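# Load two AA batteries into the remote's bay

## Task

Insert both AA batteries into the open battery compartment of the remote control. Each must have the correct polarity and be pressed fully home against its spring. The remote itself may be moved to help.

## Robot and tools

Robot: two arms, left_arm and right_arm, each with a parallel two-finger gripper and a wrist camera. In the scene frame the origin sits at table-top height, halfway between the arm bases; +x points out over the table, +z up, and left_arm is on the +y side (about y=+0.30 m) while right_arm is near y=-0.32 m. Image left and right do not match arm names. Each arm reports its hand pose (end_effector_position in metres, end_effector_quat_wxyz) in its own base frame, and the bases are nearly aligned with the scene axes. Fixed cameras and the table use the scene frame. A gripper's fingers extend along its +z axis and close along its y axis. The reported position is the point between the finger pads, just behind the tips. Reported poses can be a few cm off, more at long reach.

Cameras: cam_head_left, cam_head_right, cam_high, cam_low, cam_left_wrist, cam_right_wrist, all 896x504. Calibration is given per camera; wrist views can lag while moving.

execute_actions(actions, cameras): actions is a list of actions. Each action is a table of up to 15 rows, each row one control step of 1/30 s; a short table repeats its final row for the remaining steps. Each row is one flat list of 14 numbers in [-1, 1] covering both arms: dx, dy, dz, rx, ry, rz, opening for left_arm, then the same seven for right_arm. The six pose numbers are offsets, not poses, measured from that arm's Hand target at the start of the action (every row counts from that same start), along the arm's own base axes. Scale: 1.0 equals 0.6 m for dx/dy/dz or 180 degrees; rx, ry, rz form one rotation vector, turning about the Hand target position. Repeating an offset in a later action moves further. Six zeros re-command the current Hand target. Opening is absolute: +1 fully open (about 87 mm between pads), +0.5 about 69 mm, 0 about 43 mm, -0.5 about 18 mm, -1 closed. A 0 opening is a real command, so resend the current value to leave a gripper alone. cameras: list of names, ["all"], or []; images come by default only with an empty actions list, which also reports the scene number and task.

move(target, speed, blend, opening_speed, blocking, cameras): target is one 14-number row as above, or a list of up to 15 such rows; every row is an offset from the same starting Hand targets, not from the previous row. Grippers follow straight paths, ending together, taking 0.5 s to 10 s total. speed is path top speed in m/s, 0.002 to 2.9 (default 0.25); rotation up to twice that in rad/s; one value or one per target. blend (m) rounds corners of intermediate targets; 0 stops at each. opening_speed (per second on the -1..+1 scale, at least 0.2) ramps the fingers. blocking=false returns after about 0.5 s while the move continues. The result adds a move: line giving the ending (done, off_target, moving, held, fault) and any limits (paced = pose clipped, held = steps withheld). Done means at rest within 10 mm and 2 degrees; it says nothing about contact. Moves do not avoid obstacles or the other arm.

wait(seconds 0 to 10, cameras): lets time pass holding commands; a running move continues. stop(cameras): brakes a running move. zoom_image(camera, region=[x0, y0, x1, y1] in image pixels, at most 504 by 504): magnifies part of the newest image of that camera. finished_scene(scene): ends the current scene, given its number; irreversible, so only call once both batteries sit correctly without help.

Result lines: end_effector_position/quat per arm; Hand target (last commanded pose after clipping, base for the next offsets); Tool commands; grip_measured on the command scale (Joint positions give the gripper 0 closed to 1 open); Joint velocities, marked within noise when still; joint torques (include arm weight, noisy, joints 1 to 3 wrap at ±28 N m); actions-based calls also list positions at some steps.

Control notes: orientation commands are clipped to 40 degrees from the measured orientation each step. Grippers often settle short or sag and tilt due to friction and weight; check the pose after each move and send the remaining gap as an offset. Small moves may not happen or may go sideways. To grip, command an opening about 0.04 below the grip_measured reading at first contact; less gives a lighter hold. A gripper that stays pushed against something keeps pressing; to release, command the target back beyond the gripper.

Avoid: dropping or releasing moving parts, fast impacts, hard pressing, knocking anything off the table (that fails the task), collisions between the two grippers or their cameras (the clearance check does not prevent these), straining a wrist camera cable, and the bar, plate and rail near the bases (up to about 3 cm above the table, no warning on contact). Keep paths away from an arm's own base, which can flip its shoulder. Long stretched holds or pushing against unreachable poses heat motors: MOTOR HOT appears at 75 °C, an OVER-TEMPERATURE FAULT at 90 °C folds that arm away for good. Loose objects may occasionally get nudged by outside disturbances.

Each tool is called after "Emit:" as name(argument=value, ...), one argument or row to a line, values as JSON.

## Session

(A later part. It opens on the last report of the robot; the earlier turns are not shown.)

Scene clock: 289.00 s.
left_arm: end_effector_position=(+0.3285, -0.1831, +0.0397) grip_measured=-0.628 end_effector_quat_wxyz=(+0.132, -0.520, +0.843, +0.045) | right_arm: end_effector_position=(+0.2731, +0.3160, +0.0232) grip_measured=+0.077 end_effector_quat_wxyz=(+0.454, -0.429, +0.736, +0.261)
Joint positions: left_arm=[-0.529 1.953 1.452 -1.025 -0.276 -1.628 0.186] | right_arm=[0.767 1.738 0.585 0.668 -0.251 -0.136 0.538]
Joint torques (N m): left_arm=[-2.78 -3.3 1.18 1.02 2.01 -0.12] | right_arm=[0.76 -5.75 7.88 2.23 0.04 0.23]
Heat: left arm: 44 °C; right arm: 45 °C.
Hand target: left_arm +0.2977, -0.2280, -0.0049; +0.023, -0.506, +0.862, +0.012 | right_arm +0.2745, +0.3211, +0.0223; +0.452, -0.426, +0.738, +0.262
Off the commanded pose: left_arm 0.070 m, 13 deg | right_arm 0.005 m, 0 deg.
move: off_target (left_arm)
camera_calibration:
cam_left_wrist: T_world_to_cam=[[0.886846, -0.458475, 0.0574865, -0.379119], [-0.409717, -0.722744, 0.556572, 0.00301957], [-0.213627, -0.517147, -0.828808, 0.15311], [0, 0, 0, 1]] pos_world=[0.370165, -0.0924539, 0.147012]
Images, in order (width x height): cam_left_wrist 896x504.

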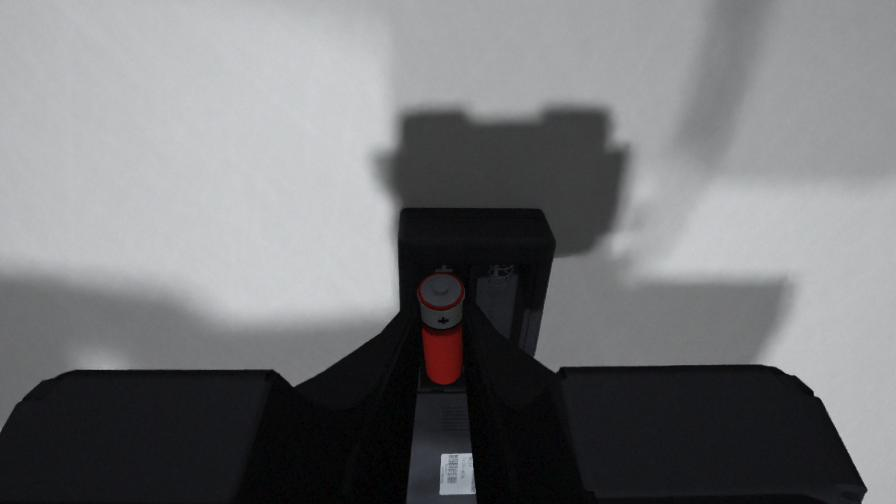

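Emit:
move(
  target=[0.0358,0.0659,0.0,0,0,0,-0.75, 0,0,0,0,0,0,0.0],
  speed=0.1,
  cameras=["cam_left_wrist", "cam_right_wrist"],
)

Emit:
zoom_image(
  camera="cam_left_wrist",
  region=[360, 190, 560, 390],
)

Emit:
zoom_image(
  camera="cam_right_wrist",
  region=[340, 0, 540, 120],
)

Scene clock: 297.97 s.
left_arm: end_effector_position=(+0.3325, -0.1790, +0.0379) grip_measured=-0.629 end_effector_quat_wxyz=(+0.062, -0.514, +0.856, -0.004) | right_arm: end_effector_position=(+0.2731, +0.3160, +0.0232) grip_measured=+0.077 end_effector_quat_wxyz=(+0.454, -0.429, +0.736, +0.261)
Joint positions: left_arm=[-0.43 1.948 1.431 -0.976 -0.098 -1.507 0.186] | right_arm=[0.767 1.738 0.585 0.668 -0.251 -0.136 0.538]
Joint torques (N m): left_arm=[-0.94 -2.3 1.59 1.03 0.39 -0.15] | right_arm=[0.75 -5.75 7.87 2.23 0.04 0.23]
Heat: left arm: 42 °C; right arm: 46 °C.
Hand target: left_arm +0.3192, -0.1885, -0.0048; +0.023, -0.506, +0.862, +0.012 | right_arm +0.2745, +0.3211, +0.0223; +0.452, -0.426, +0.738, +0.262
Off the commanded pose: left_arm 0.046 m, 5 deg | right_arm 0.005 m, 0 deg.
move: off_target (left_arm)
camera_calibration:
cam_left_wrist: T_world_to_cam=[[0.877178, -0.475234, 0.068643, -0.38088], [-0.386338, -0.613631, 0.688621, 0.0152946], [-0.285135, -0.630563, -0.721865, 0.153993], [0, 0, 0, 1]] pos_world=[0.383917, -0.07452, 0.126775]
cam_right_wrist: T_world_to_cam=[[0.860942, -0.508704, 0.000257678, -0.0767096], [-0.493952, -0.836097, -0.238649, 0.427948], [0.121617, 0.205335, -0.971106, 0.065785], [0, 0, 0, 1]] pos_world=[0.269428, 0.305276, 0.166033]
Images, in order (width x height): cam_left_wrist 896x504, cam_right_wrist 896x504.

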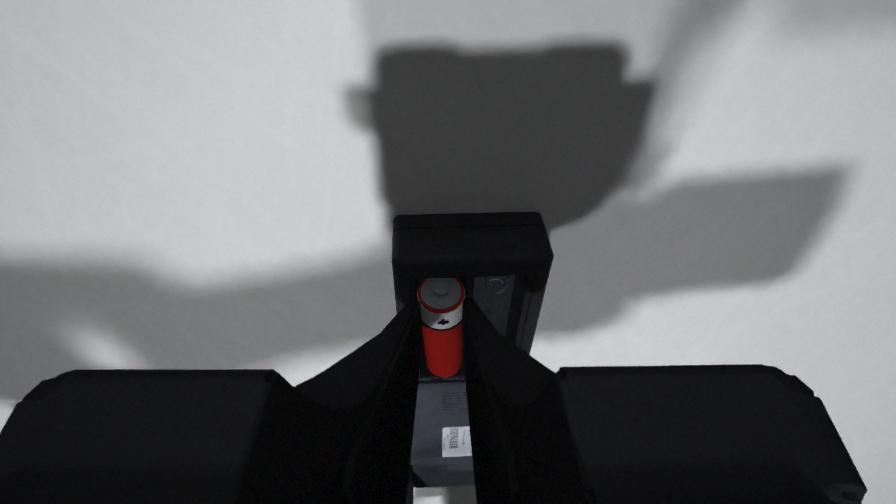

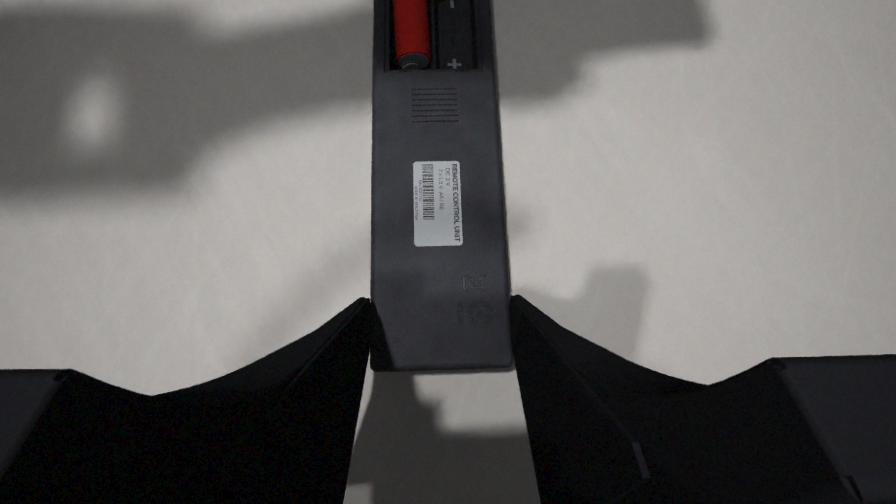

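Scaled by 2.520.

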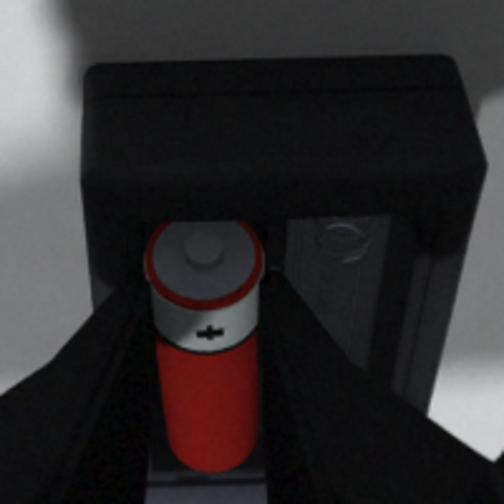

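Scaled by 2.520.

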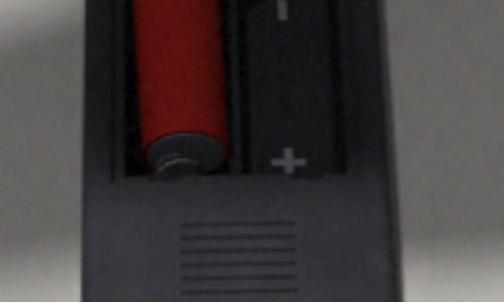

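Emit:
move(
  target=[0,0,0,0,0,0,-0.4, 0,0,0,0,0,0,0.0],
  opening_speed=0.5,
  speed=0.06,
  cameras=["cam_left_wrist", "cam_right_wrist"],
)

Emit:
zoom_image(
  camera="cam_left_wrist",
  region=[360, 190, 560, 390],
)

Emit:
zoom_image(
  camera="cam_right_wrist",
  region=[340, 0, 540, 120],
)

Scene clock: 302.27 s.
left_arm: end_effector_position=(+0.3358, -0.1922, +0.0257) grip_measured=-0.400 end_effector_quat_wxyz=(+0.047, -0.510, +0.858, -0.027) | right_arm: end_effector_position=(+0.2731, +0.3160, +0.0232) grip_measured=+0.077 end_effector_quat_wxyz=(+0.454, -0.429, +0.736, +0.261)
Joint positions: left_arm=[-0.434 1.978 1.416 -0.912 -0.047 -1.504 0.3] | right_arm=[0.767 1.738 0.585 0.668 -0.251 -0.136 0.538]
Joint torques (N m): left_arm=[-0.65 -4.9 2.89 0.55 -0.06 -0.05] | right_arm=[0.77 -5.75 7.86 2.23 0.05 0.23]
Heat: left arm: 42 °C; right arm: 46 °C.
Hand target: left_arm +0.3193, -0.1885, -0.0049; +0.023, -0.506, +0.862, +0.012 | right_arm +0.2745, +0.3211, +0.0223; +0.452, -0.426, +0.738, +0.262
Off the commanded pose: left_arm 0.035 m, 5 deg | right_arm 0.005 m, 0 deg.
move: off_target (left_arm)
camera_calibration:
cam_left_wrist: T_world_to_cam=[[0.871954, -0.481087, 0.0908364, -0.38917], [-0.390432, -0.571341, 0.721895, 0.0255028], [-0.295396, -0.664925, -0.686014, 0.133808], [0, 0, 0, 1]] pos_world=[0.388822, -0.0836816, 0.108734]
cam_right_wrist: T_world_to_cam=[[0.860942, -0.508704, 0.000257678, -0.0767096], [-0.493952, -0.836097, -0.238649, 0.427948], [0.121617, 0.205335, -0.971106, 0.065785], [0, 0, 0, 1]] pos_world=[0.269428, 0.305276, 0.166033]
Images, in order (width x height): cam_left_wrist 896x504, cam_right_wrist 896x504.

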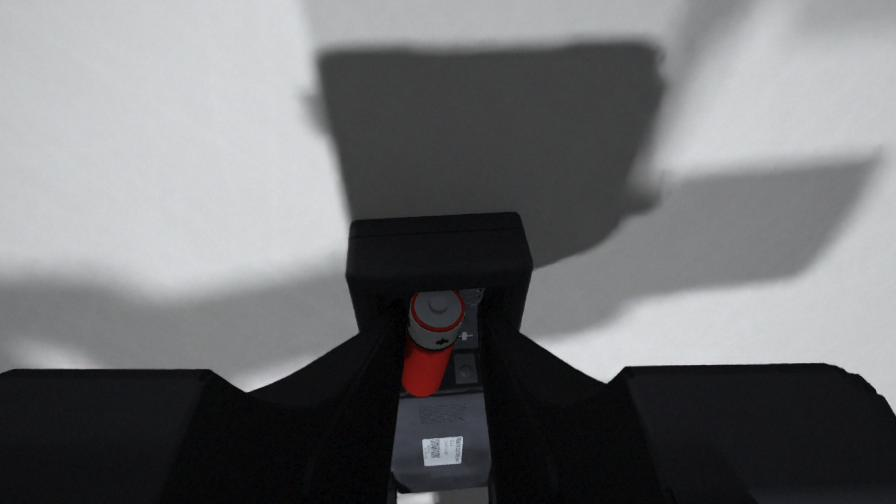

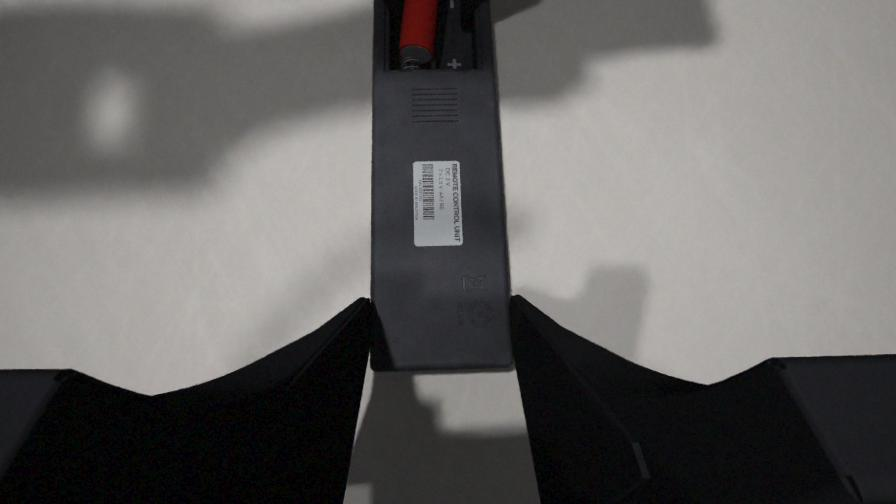

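Scaled by 2.520.

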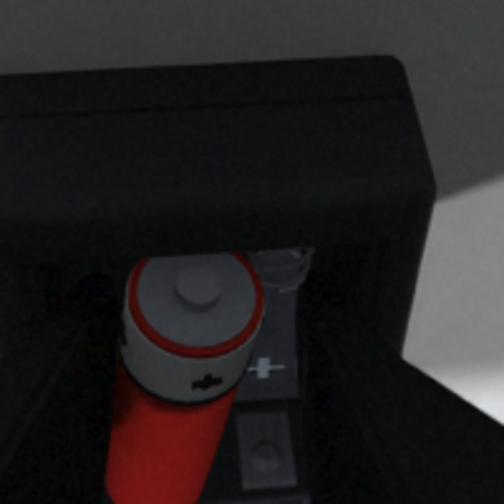

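Scaled by 2.520.

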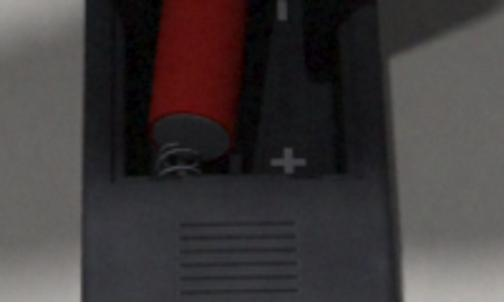

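Emit:
move(
  target=[0.0202,-0.0022,0.05,0,0,0,-0.4, 0,0,0,0,0,0,0.0],
  speed=0.06,
  cameras=["cam_left_wrist", "cam_right_wrist"],
)

Emit:
zoom_image(
  camera="cam_left_wrist",
  region=[340, 240, 540, 440],
)

Emit:
zoom_image(
  camera="cam_right_wrist",
  region=[340, 0, 540, 120],
)

Scene clock: 312.23 s.
left_arm: end_effector_position=(+0.3343, -0.1916, +0.0281) grip_measured=-0.400 end_effector_quat_wxyz=(+0.030, -0.509, +0.860, -0.002) | right_arm: end_effector_position=(+0.2726, +0.3165, +0.0232) grip_measured=+0.077 end_effector_quat_wxyz=(+0.454, -0.429, +0.736, +0.261)
Joint positions: left_arm=[-0.434 2.024 1.496 -1.006 -0.047 -1.502 0.3] | right_arm=[0.768 1.738 0.585 0.668 -0.251 -0.136 0.538]
Joint torques (N m): left_arm=[0.13 -8.92 6.97 0.11 -0.12 0.02] | right_arm=[0.61 -5.74 7.88 2.22 0.04 0.23]
Heat: left arm: 41 °C; right arm: 46 °C.
Hand target: left_arm +0.3313, -0.1898, +0.0251; +0.022, -0.506, +0.862, +0.012 | right_arm +0.2745, +0.3211, +0.0223; +0.452, -0.426, +0.738, +0.262
Off the commanded pose: left_arm 0.005 m, 2 deg | right_arm 0.005 m, 1 deg.
move: done
camera_calibration:
cam_left_wrist: T_world_to_cam=[[0.874367, -0.484291, 0.0307254, -0.387494], [-0.351851, -0.5891, 0.727435, 0.00715851], [-0.33419, -0.646856, -0.685488, 0.151797], [0, 0, 0, 1]] pos_world=[0.39206, -0.0852521, 0.110754]
cam_right_wrist: T_world_to_cam=[[0.861696, -0.507425, 0.000245221, -0.0766647], [-0.492712, -0.836826, -0.238658, 0.427928], [0.121306, 0.20553, -0.971104, 0.0657872], [0, 0, 0, 1]] pos_world=[0.268926, 0.305678, 0.166033]
Images, in order (width x height): cam_left_wrist 896x504, cam_right_wrist 896x504.

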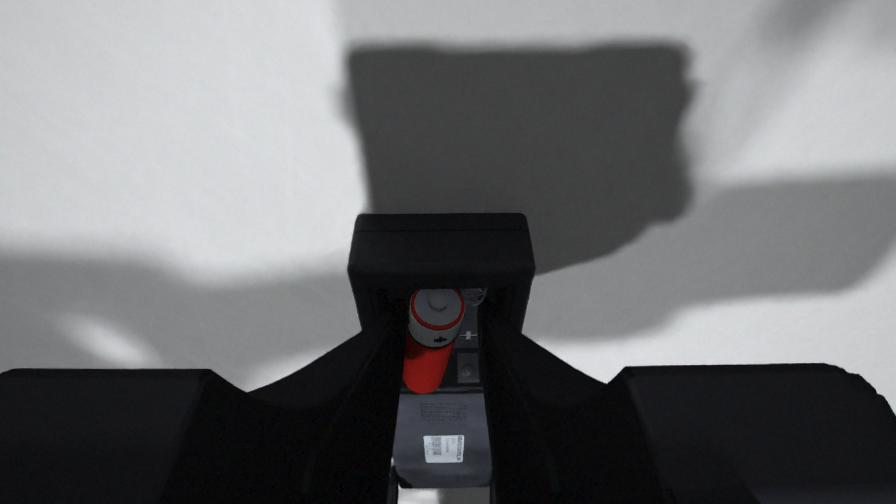

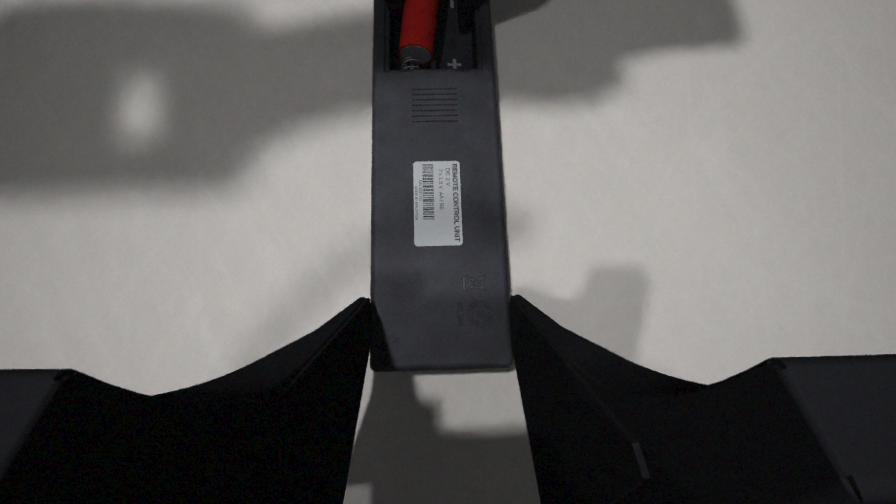

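Scaled by 2.520.

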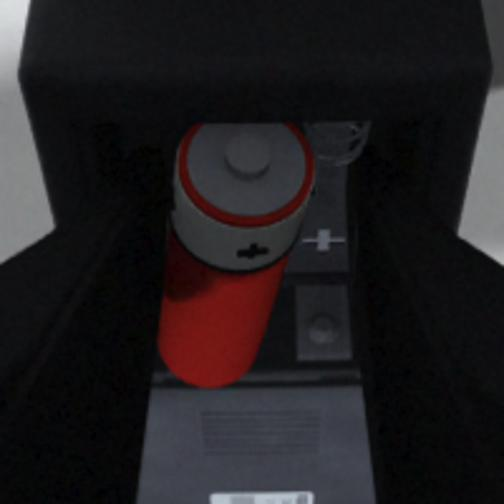

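Scaled by 2.520.

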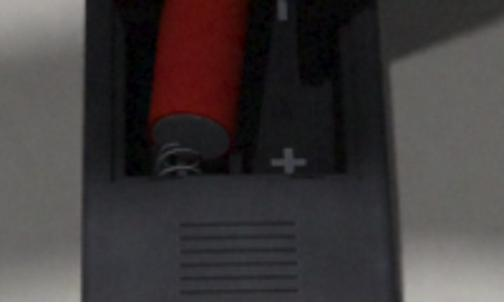

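Emit:
move(
  target=[
    [0,0,0.03,0,0,0,-0.4, 0,0,0,0,0,0,0.0],
    [0.0130,0.0117,0.05,0,0,0,-0.4, 0,0,0,0,0,0,0.0],
  ],
  speed=0.08,
  blend=[0.005, 0],
  cameras=["cam_left_wrist", "cam_right_wrist"],
)

Emit:
zoom_image(
  camera="cam_left_wrist",
  region=[340, 200, 540, 400],
)

Scene clock: 326.90 s.
left_arm: end_effector_position=(+0.3373, -0.1856, +0.0539) grip_measured=-0.400 end_effector_quat_wxyz=(+0.023, -0.506, +0.862, +0.008) | right_arm: end_effector_position=(+0.2726, +0.3165, +0.0232) grip_measured=+0.077 end_effector_quat_wxyz=(+0.454, -0.429, +0.736, +0.261)
Joint positions: left_arm=[-0.417 2.024 1.602 -1.134 -0.047 -1.477 0.3] | right_arm=[0.768 1.738 0.585 0.668 -0.251 -0.136 0.538]
Joint torques (N m): left_arm=[0.75 -9.88 6.95 0.22 -0.09 -0.04] | right_arm=[0.62 -5.74 7.87 2.22 0.05 0.22]
Heat: left arm: 43 °C; right arm: 46 °C.
Hand target: left_arm +0.3391, -0.1827, +0.0551; +0.022, -0.506, +0.862, +0.012 | right_arm +0.2745, +0.3211, +0.0223; +0.452, -0.426, +0.739, +0.262
Off the commanded pose: left_arm 0.004 m, 1 deg | right_arm 0.005 m, 1 deg.
move: done
camera_calibration:
cam_left_wrist: T_world_to_cam=[[0.871019, -0.491187, 0.00784202, -0.386897], [-0.341395, -0.593761, 0.728627, -0.0115328], [-0.353236, -0.637325, -0.684866, 0.182554], [0, 0, 0, 1]] pos_world=[0.397542, -0.0805402, 0.136462]
cam_right_wrist: T_world_to_cam=[[0.861696, -0.507425, 0.000245221, -0.0766647], [-0.492712, -0.836826, -0.238658, 0.427928], [0.121306, 0.20553, -0.971104, 0.0657872], [0, 0, 0, 1]] pos_world=[0.268926, 0.305678, 0.166033]
Images, in order (width x height): cam_left_wrist 896x504, cam_right_wrist 896x504.

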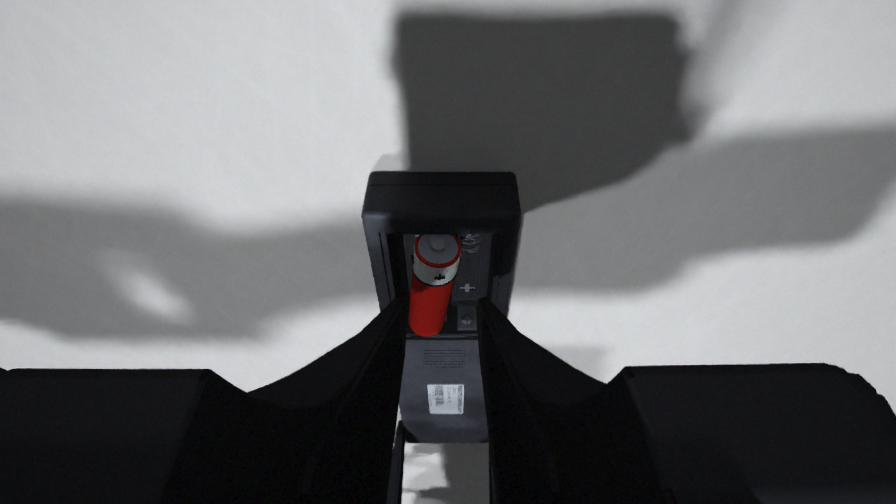

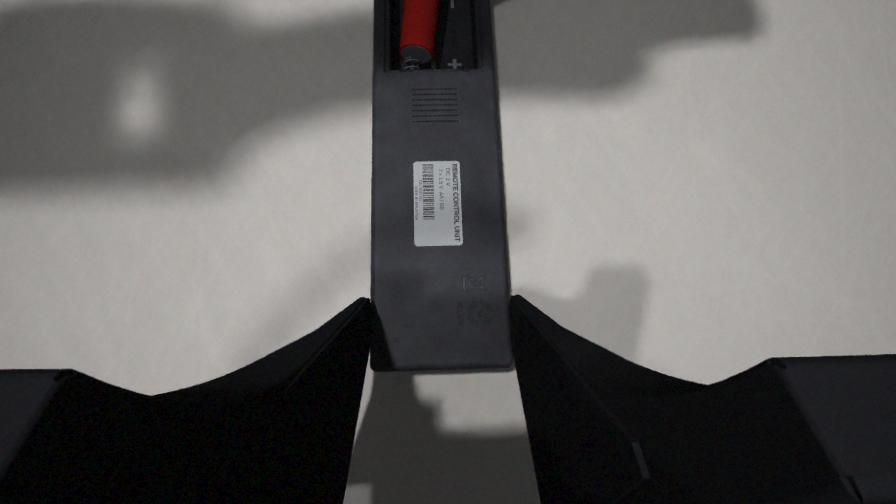

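Scaled by 2.520.

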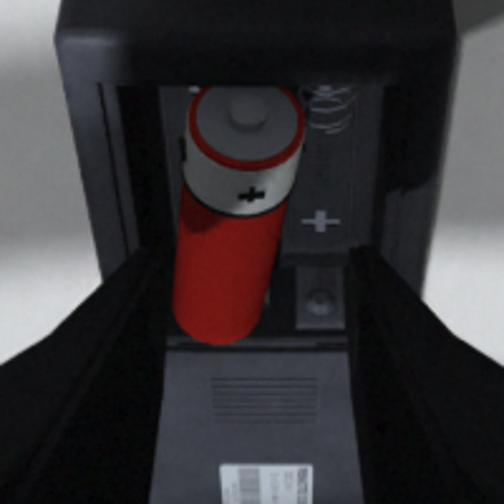

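Emit:
move(
  target=[
    [0.0038,0.0150,0.0,0.0440,-0.0239,-0.044,-0.35, 0,0,0,0,0,0,0.0],
    [0.0038,0.0150,-0.020,0.0440,-0.0239,-0.044,-0.35, 0,0,0,0,0,0,0.0],
  ],
  speed=0.08,
  cameras=["cam_left_wrist"],
)

Emit:
zoom_image(
  camera="cam_left_wrist",
  region=[340, 200, 540, 400],
)

Scene clock: 345.73 s.
left_arm: end_effector_position=(+0.3436, -0.1741, +0.0484) grip_measured=-0.350 end_effector_quat_wxyz=(+0.089, -0.449, +0.888, +0.044) | right_arm: end_effector_position=(+0.2726, +0.3165, +0.0232) grip_measured=+0.077 end_effector_quat_wxyz=(+0.454, -0.429, +0.736, +0.261)
Joint positions: left_arm=[-0.453 2.024 1.592 -1.101 -0.196 -1.386 0.325] | right_arm=[0.768 1.738 0.585 0.668 -0.251 -0.136 0.538]
Joint torques (N m): left_arm=[-0.36 -10.19 4.81 0.5 -0.27 -0.08] | right_arm=[0.62 -5.74 7.88 2.23 0.05 0.23]
Heat: left arm: 46 °C; right arm: 46 °C.
Hand target: left_arm +0.3415, -0.1738, +0.0431; +0.091, -0.443, +0.891, +0.051 | right_arm +0.2745, +0.3211, +0.0223; +0.452, -0.426, +0.739, +0.262
Off the commanded pose: left_arm 0.006 m, 1 deg | right_arm 0.005 m, 1 deg.
move: done
camera_calibration:
cam_left_wrist: T_world_to_cam=[[0.803491, -0.595314, -0.00176254, -0.38115], [-0.467521, -0.632837, 0.617204, 0.0434206], [-0.368546, -0.495094, -0.786801, 0.22324], [0, 0, 0, 1]] pos_world=[0.408825, -0.0889011, 0.148175]
Images, in order (width x height): cam_left_wrist 896x504.

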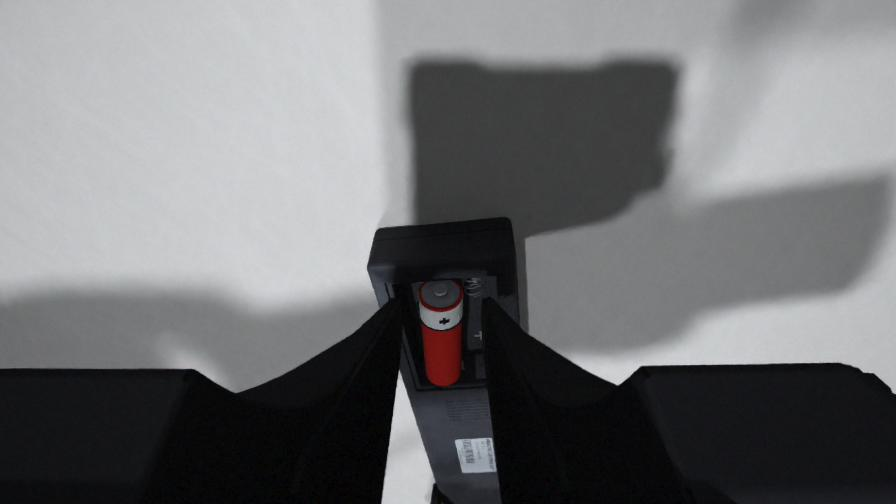

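Scaled by 2.520.

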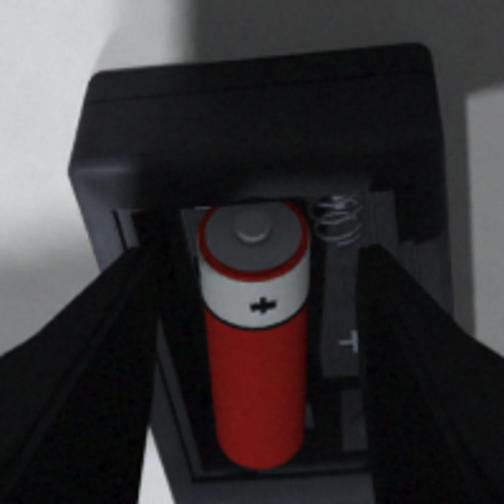

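Emit:
move(
  target=[-0.0064,-0.0117,-0.0075,0,0,0,-0.35, 0,0,0,0,0,0,0.0],
  speed=0.06,
  cameras=["cam_left_wrist"],
)

Emit:
zoom_image(
  camera="cam_left_wrist",
  region=[340, 200, 540, 400],
)

Scene clock: 353.20 s.
left_arm: end_effector_position=(+0.3396, -0.1809, +0.0454) grip_measured=-0.350 end_effector_quat_wxyz=(+0.090, -0.443, +0.891, +0.043) | right_arm: end_effector_position=(+0.2726, +0.3165, +0.0232) grip_measured=+0.077 end_effector_quat_wxyz=(+0.454, -0.429, +0.736, +0.261)
Joint positions: left_arm=[-0.474 2.024 1.579 -1.089 -0.197 -1.392 0.325] | right_arm=[0.768 1.738 0.585 0.668 -0.251 -0.136 0.538]
Joint torques (N m): left_arm=[-0.36 -10.15 4.48 0.56 -0.2 -0.13] | right_arm=[0.62 -5.75 7.87 2.23 0.04 0.23]
Heat: left arm: 46 °C; right arm: 47 °C.
Hand target: left_arm +0.3376, -0.1808, +0.0387; +0.090, -0.443, +0.891, +0.051 | right_arm +0.2745, +0.3211, +0.0223; +0.452, -0.426, +0.739, +0.262
Off the commanded pose: left_arm 0.007 m, 1 deg | right_arm 0.005 m, 1 deg.
move: done
camera_calibration:
cam_left_wrist: T_world_to_cam=[[0.794952, -0.606672, -0.000895812, -0.381178], [-0.477135, -0.626124, 0.616694, 0.0436125], [-0.374692, -0.489814, -0.787203, 0.219145], [0, 0, 0, 1]] pos_world=[0.405939, -0.0966029, 0.145275]
Images, in order (width x height): cam_left_wrist 896x504.

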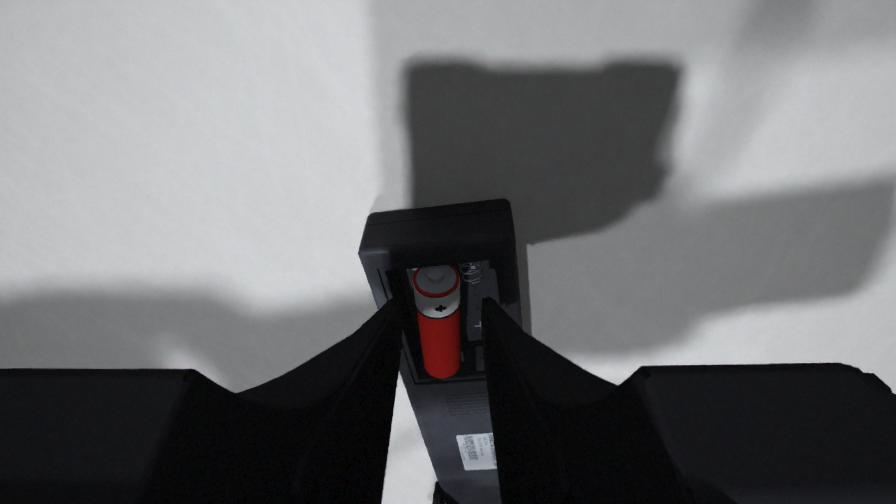

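Scaled by 2.520.

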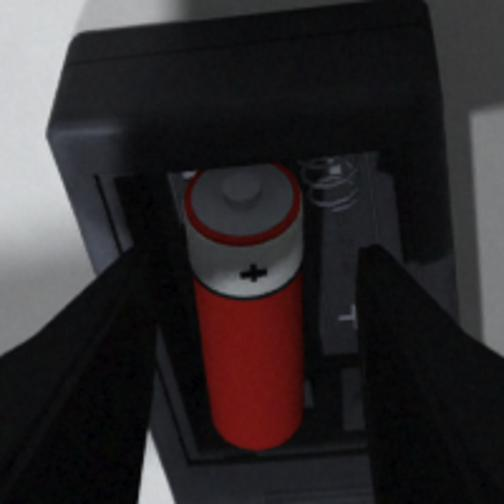

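Emit:
move(
  target=[
    [-0.002,0.001,-0.006,0,0,0,-0.35, 0,0,0,0,0,0,0.0],
    [-0.002,0.001,-0.006,0,0,0,-0.75, 0,0,0,0,0,0,0.0],
  ],
  speed=0.05,
  opening_speed=0.5,
  cameras=["cam_left_wrist", "cam_right_wrist"],
)

Emit:
zoom_image(
  camera="cam_left_wrist",
  region=[340, 200, 540, 400],
)

Scene clock: 358.47 s.
left_arm: end_effector_position=(+0.3389, -0.1805, +0.0415) grip_measured=-0.622 end_effector_quat_wxyz=(+0.090, -0.443, +0.891, +0.043) | right_arm: end_effector_position=(+0.2727, +0.3164, +0.0232) grip_measured=+0.077 end_effector_quat_wxyz=(+0.454, -0.429, +0.736, +0.261)
Joint positions: left_arm=[-0.474 2.024 1.564 -1.073 -0.197 -1.394 0.189] | right_arm=[0.768 1.738 0.585 0.668 -0.251 -0.136 0.538]
Joint torques (N m): left_arm=[-0.24 -10.15 4.38 0.5 -0.2 -0.12] | right_arm=[0.62 -5.74 7.88 2.23 0.04 0.23]
Heat: left arm: 47 °C; right arm: 47 °C.
Hand target: left_arm +0.3364, -0.1801, +0.0350; +0.091, -0.443, +0.891, +0.051 | right_arm +0.2745, +0.3211, +0.0223; +0.452, -0.426, +0.738, +0.261
Off the commanded pose: left_arm 0.007 m, 1 deg | right_arm 0.005 m, 0 deg.
move: done
camera_calibration:
cam_left_wrist: T_world_to_cam=[[0.795866, -0.605472, -0.00076559, -0.380515], [-0.476384, -0.626966, 0.616419, 0.0455407], [-0.373704, -0.490222, -0.787418, 0.21569], [0, 0, 0, 1]] pos_world=[0.405138, -0.0961025, 0.141475]
cam_right_wrist: T_world_to_cam=[[0.861359, -0.507996, 0.000508091, -0.0765308], [-0.493225, -0.836551, -0.238562, 0.428014], [0.121613, 0.205237, -0.971127, 0.0657861], [0, 0, 0, 1]] pos_world=[0.269027, 0.305677, 0.166033]
Images, in order (width x height): cam_left_wrist 896x504, cam_right_wrist 896x504.

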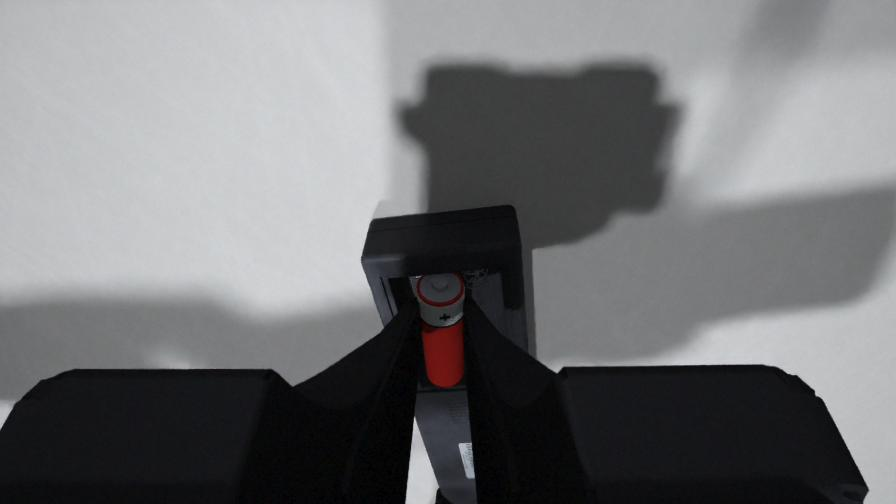

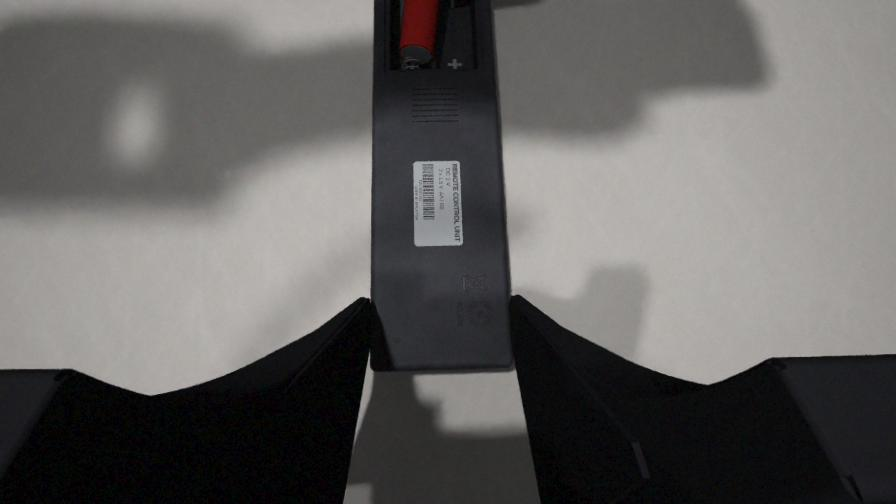

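Scaled by 2.520.

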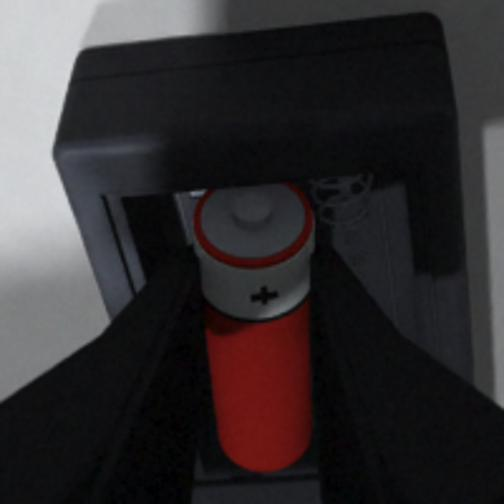

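Emit:
move(
  target=[-0.0191,-0.0352,0.0,0,0,0,-0.75, 0,0,0,0,0,0,0.0],
  speed=0.06,
  cameras=["cam_left_wrist", "cam_right_wrist"],
)

Emit:
zoom_image(
  camera="cam_left_wrist",
  region=[340, 200, 540, 400],
)

Emit:
zoom_image(
  camera="cam_right_wrist",
  region=[340, 0, 540, 120],
)

Scene clock: 368.40 s.
left_arm: end_effector_position=(+0.3374, -0.1838, +0.0415) grip_measured=-0.622 end_effector_quat_wxyz=(+0.118, -0.448, +0.884, +0.061) | right_arm: end_effector_position=(+0.2727, +0.3163, +0.0231) grip_measured=+0.077 end_effector_quat_wxyz=(+0.454, -0.429, +0.736, +0.261)
Joint positions: left_arm=[-0.514 2.024 1.564 -1.081 -0.264 -1.448 0.189] | right_arm=[0.768 1.738 0.585 0.668 -0.25 -0.136 0.538]
Joint torques (N m): left_arm=[-2.36 -9.92 5.14 0.37 0.4 -0.32] | right_arm=[0.61 -5.75 7.87 2.22 0.03 0.23]
Heat: left arm: 47 °C; right arm: 47 °C.
Hand target: left_arm +0.3249, -0.2013, +0.0350; +0.091, -0.443, +0.891, +0.051 | right_arm +0.2745, +0.3211, +0.0223; +0.452, -0.426, +0.739, +0.261
Off the commanded pose: left_arm 0.022 m, 3 deg | right_arm 0.005 m, 0 deg.
move: off_target (left_arm)
camera_calibration:
cam_left_wrist: T_world_to_cam=[[0.804908, -0.593368, -0.00606461, -0.381921], [-0.48748, -0.667028, 0.563415, 0.0413369], [-0.338358, -0.450541, -0.826152, 0.210419], [0, 0, 0, 1]] pos_world=[0.398759, -0.104245, 0.148232]
cam_right_wrist: T_world_to_cam=[[0.861216, -0.508238, 0.000721549, -0.0764546], [-0.493427, -0.836457, -0.238474, 0.428025], [0.121805, 0.205021, -0.971149, 0.065804], [0, 0, 0, 1]] pos_world=[0.269028, 0.305676, 0.166033]
Images, in order (width x height): cam_left_wrist 896x504, cam_right_wrist 896x504.

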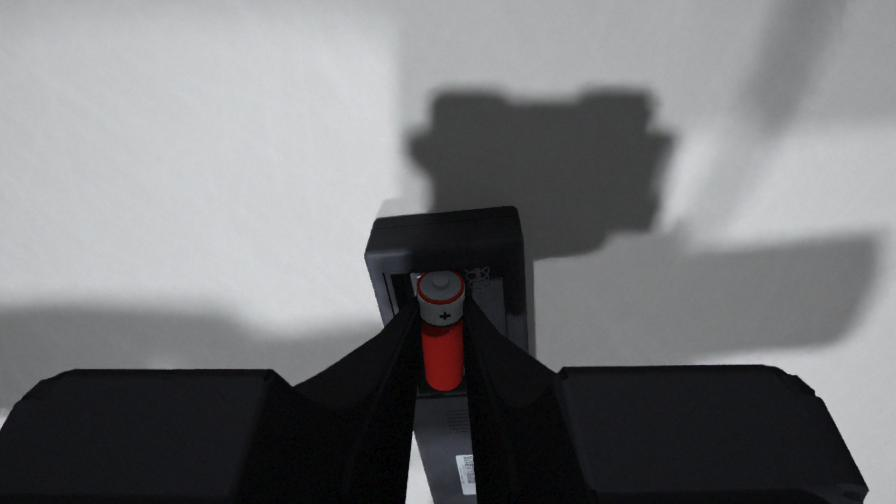

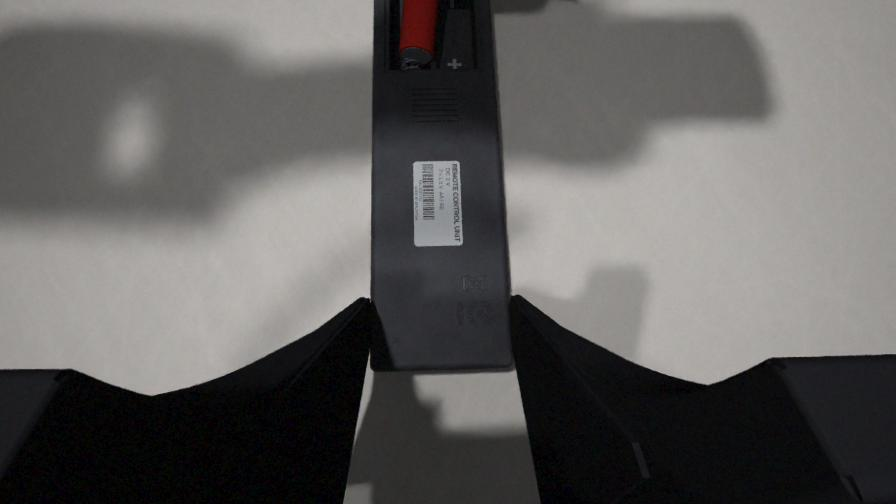

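Scaled by 2.520.

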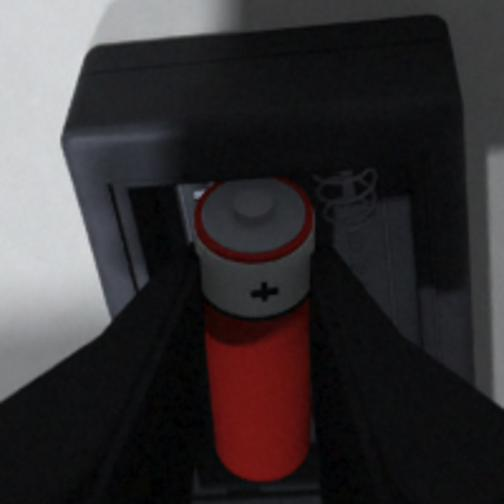

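Scaled by 2.520.

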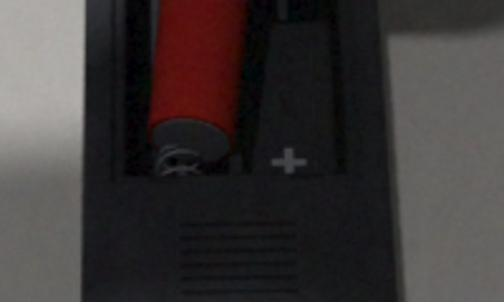

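Emit:
move(
  target=[
    [-0.0111,-0.0205,0.0,0,0,0,-0.75, 0,0,0,0,0,0,0.0],
    [-0.0243,-0.0134,0.0,0,0,0.044,-0.75, 0,0,0,0,0,0,0.0],
  ],
  speed=0.06,
  blend=[0.003, 0],
  cameras=["cam_left_wrist", "cam_right_wrist"],
)

Emit:
zoom_image(
  camera="cam_left_wrist",
  region=[340, 200, 540, 400],
)

Emit:
zoom_image(
  camera="cam_right_wrist",
  region=[340, 0, 540, 120],
)

Scene clock: 374.37 s.
left_arm: end_effector_position=(+0.3321, -0.1836, +0.0392) grip_measured=-0.623 end_effector_quat_wxyz=(+0.131, -0.504, +0.850, +0.079) | right_arm: end_effector_position=(+0.2727, +0.3163, +0.0231) grip_measured=+0.077 end_effector_quat_wxyz=(+0.454, -0.429, +0.736, +0.261)
Joint positions: left_arm=[-0.54 2.024 1.553 -1.114 -0.307 -1.613 0.189] | right_arm=[0.768 1.738 0.585 0.668 -0.25 -0.136 0.538]
Joint torques (N m): left_arm=[-3 -11.47 3.45 0.3 0.86 -0.38] | right_arm=[0.61 -5.75 7.87 2.22 0.04 0.23]
Heat: left arm: 47 °C; right arm: 47 °C.
Hand target: left_arm +0.3102, -0.2094, +0.0350; +0.087, -0.503, +0.858, +0.057 | right_arm +0.2745, +0.3211, +0.0223; +0.452, -0.426, +0.739, +0.261
Off the commanded pose: left_arm 0.034 m, 6 deg | right_arm 0.005 m, 0 deg.
move: off_target (left_arm)
camera_calibration:
cam_left_wrist: T_world_to_cam=[[0.876186, -0.481946, -0.00515485, -0.380793], [-0.406704, -0.745049, 0.528671, 0.000374889], [-0.258632, -0.461118, -0.848811, 0.179226], [0, 0, 0, 1]] pos_world=[0.380152, -0.100598, 0.149968]
cam_right_wrist: T_world_to_cam=[[0.861216, -0.508238, 0.000721549, -0.0764546], [-0.493427, -0.836457, -0.238474, 0.428025], [0.121805, 0.205021, -0.971149, 0.065804], [0, 0, 0, 1]] pos_world=[0.269028, 0.305676, 0.166033]
Images, in order (width x height): cam_left_wrist 896x504, cam_right_wrist 896x504.

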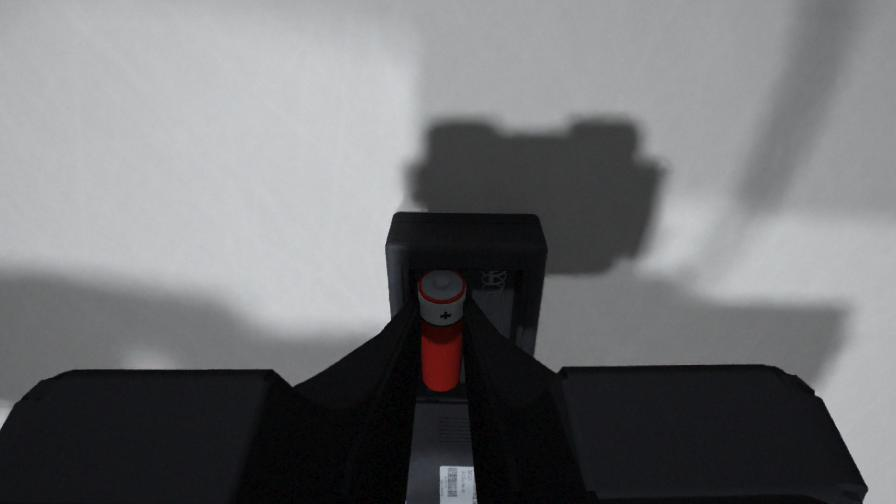

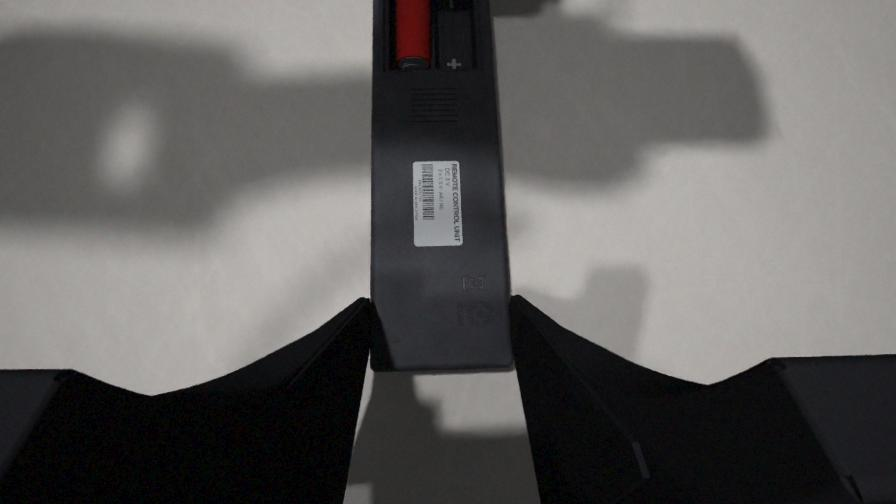

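Scaled by 2.520.

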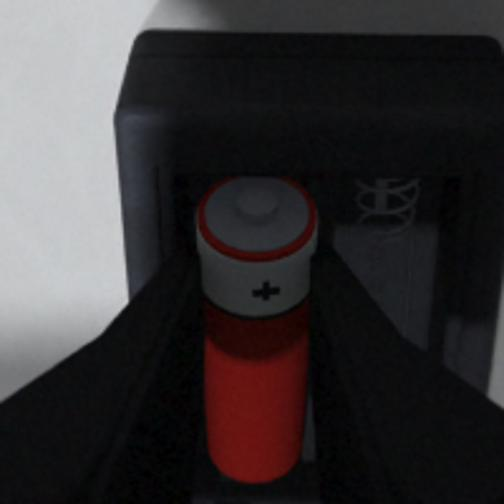

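Scaled by 2.520.

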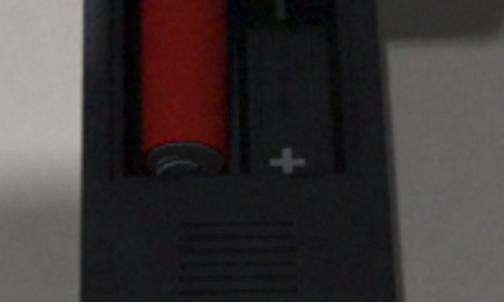

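Emit:
move(
  target=[0.0320,0.0500,0.0,0,0,0,-0.75, 0,0,0,0,0,0,0.0],
  speed=0.08,
  cameras=["cam_left_wrist", "cam_right_wrist"],
)

Emit:
zoom_image(
  camera="cam_left_wrist",
  region=[340, 200, 540, 400],
)

Emit:
zoom_image(
  camera="cam_right_wrist",
  region=[340, 0, 540, 120],
)

Scene clock: 385.17 s.
left_arm: end_effector_position=(+0.3338, -0.1808, +0.0385) grip_measured=-0.623 end_effector_quat_wxyz=(+0.096, -0.499, +0.859, +0.060) | right_arm: end_effector_position=(+0.2727, +0.3163, +0.0231) grip_measured=+0.077 end_effector_quat_wxyz=(+0.454, -0.429, +0.736, +0.261)
Joint positions: left_arm=[-0.494 2.024 1.552 -1.1 -0.227 -1.545 0.189] | right_arm=[0.768 1.738 0.585 0.668 -0.25 -0.136 0.538]
Joint torques (N m): left_arm=[1.09 -11.48 3.47 0.45 0.06 -0.07] | right_arm=[0.61 -5.75 7.87 2.23 0.03 0.24]
Heat: left arm: 49 °C; right arm: 47 °C.
Hand target: left_arm +0.3295, -0.1794, +0.0350; +0.087, -0.503, +0.858, +0.057 | right_arm +0.2745, +0.3211, +0.0223; +0.452, -0.426, +0.739, +0.261
Off the commanded pose: left_arm 0.006 m, 1 deg | right_arm 0.005 m, 0 deg.
move: done
camera_calibration:
cam_left_wrist: T_world_to_cam=[[0.867043, -0.498123, -0.010458, -0.380519], [-0.394992, -0.700022, 0.594937, 0.00517586], [-0.303673, -0.511705, -0.803705, 0.184595], [0, 0, 0, 1]] pos_world=[0.388027, -0.0914637, 0.141301]
cam_right_wrist: T_world_to_cam=[[0.861216, -0.508238, 0.000721549, -0.0764546], [-0.493427, -0.836457, -0.238474, 0.428025], [0.121805, 0.205021, -0.971149, 0.065804], [0, 0, 0, 1]] pos_world=[0.269028, 0.305676, 0.166033]
Images, in order (width x height): cam_left_wrist 896x504, cam_right_wrist 896x504.

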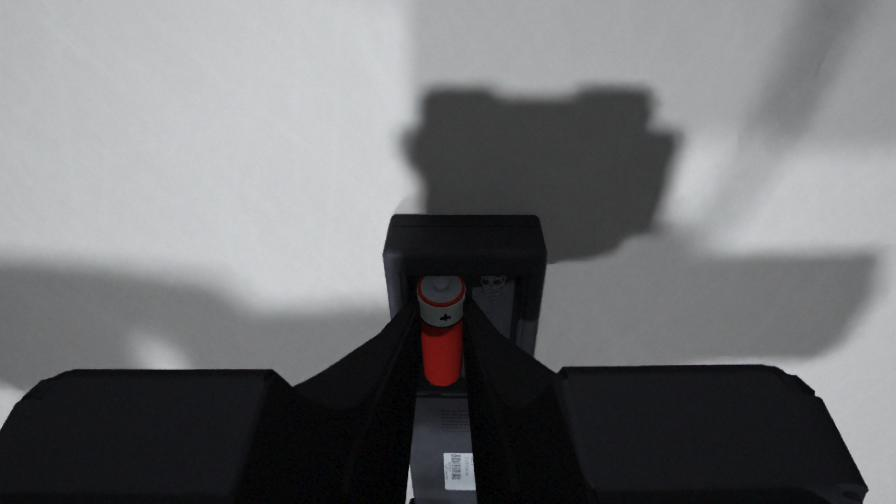

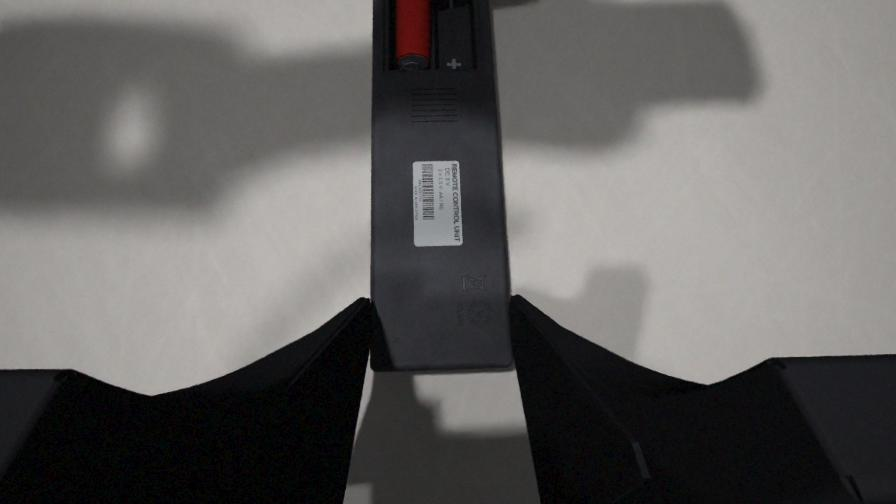

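Scaled by 2.520.

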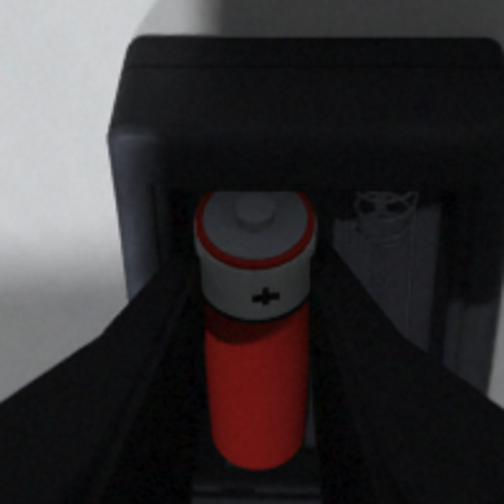

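Scaled by 2.520.

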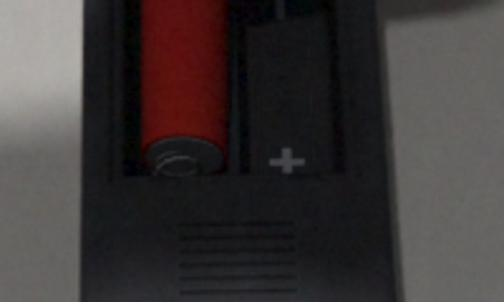

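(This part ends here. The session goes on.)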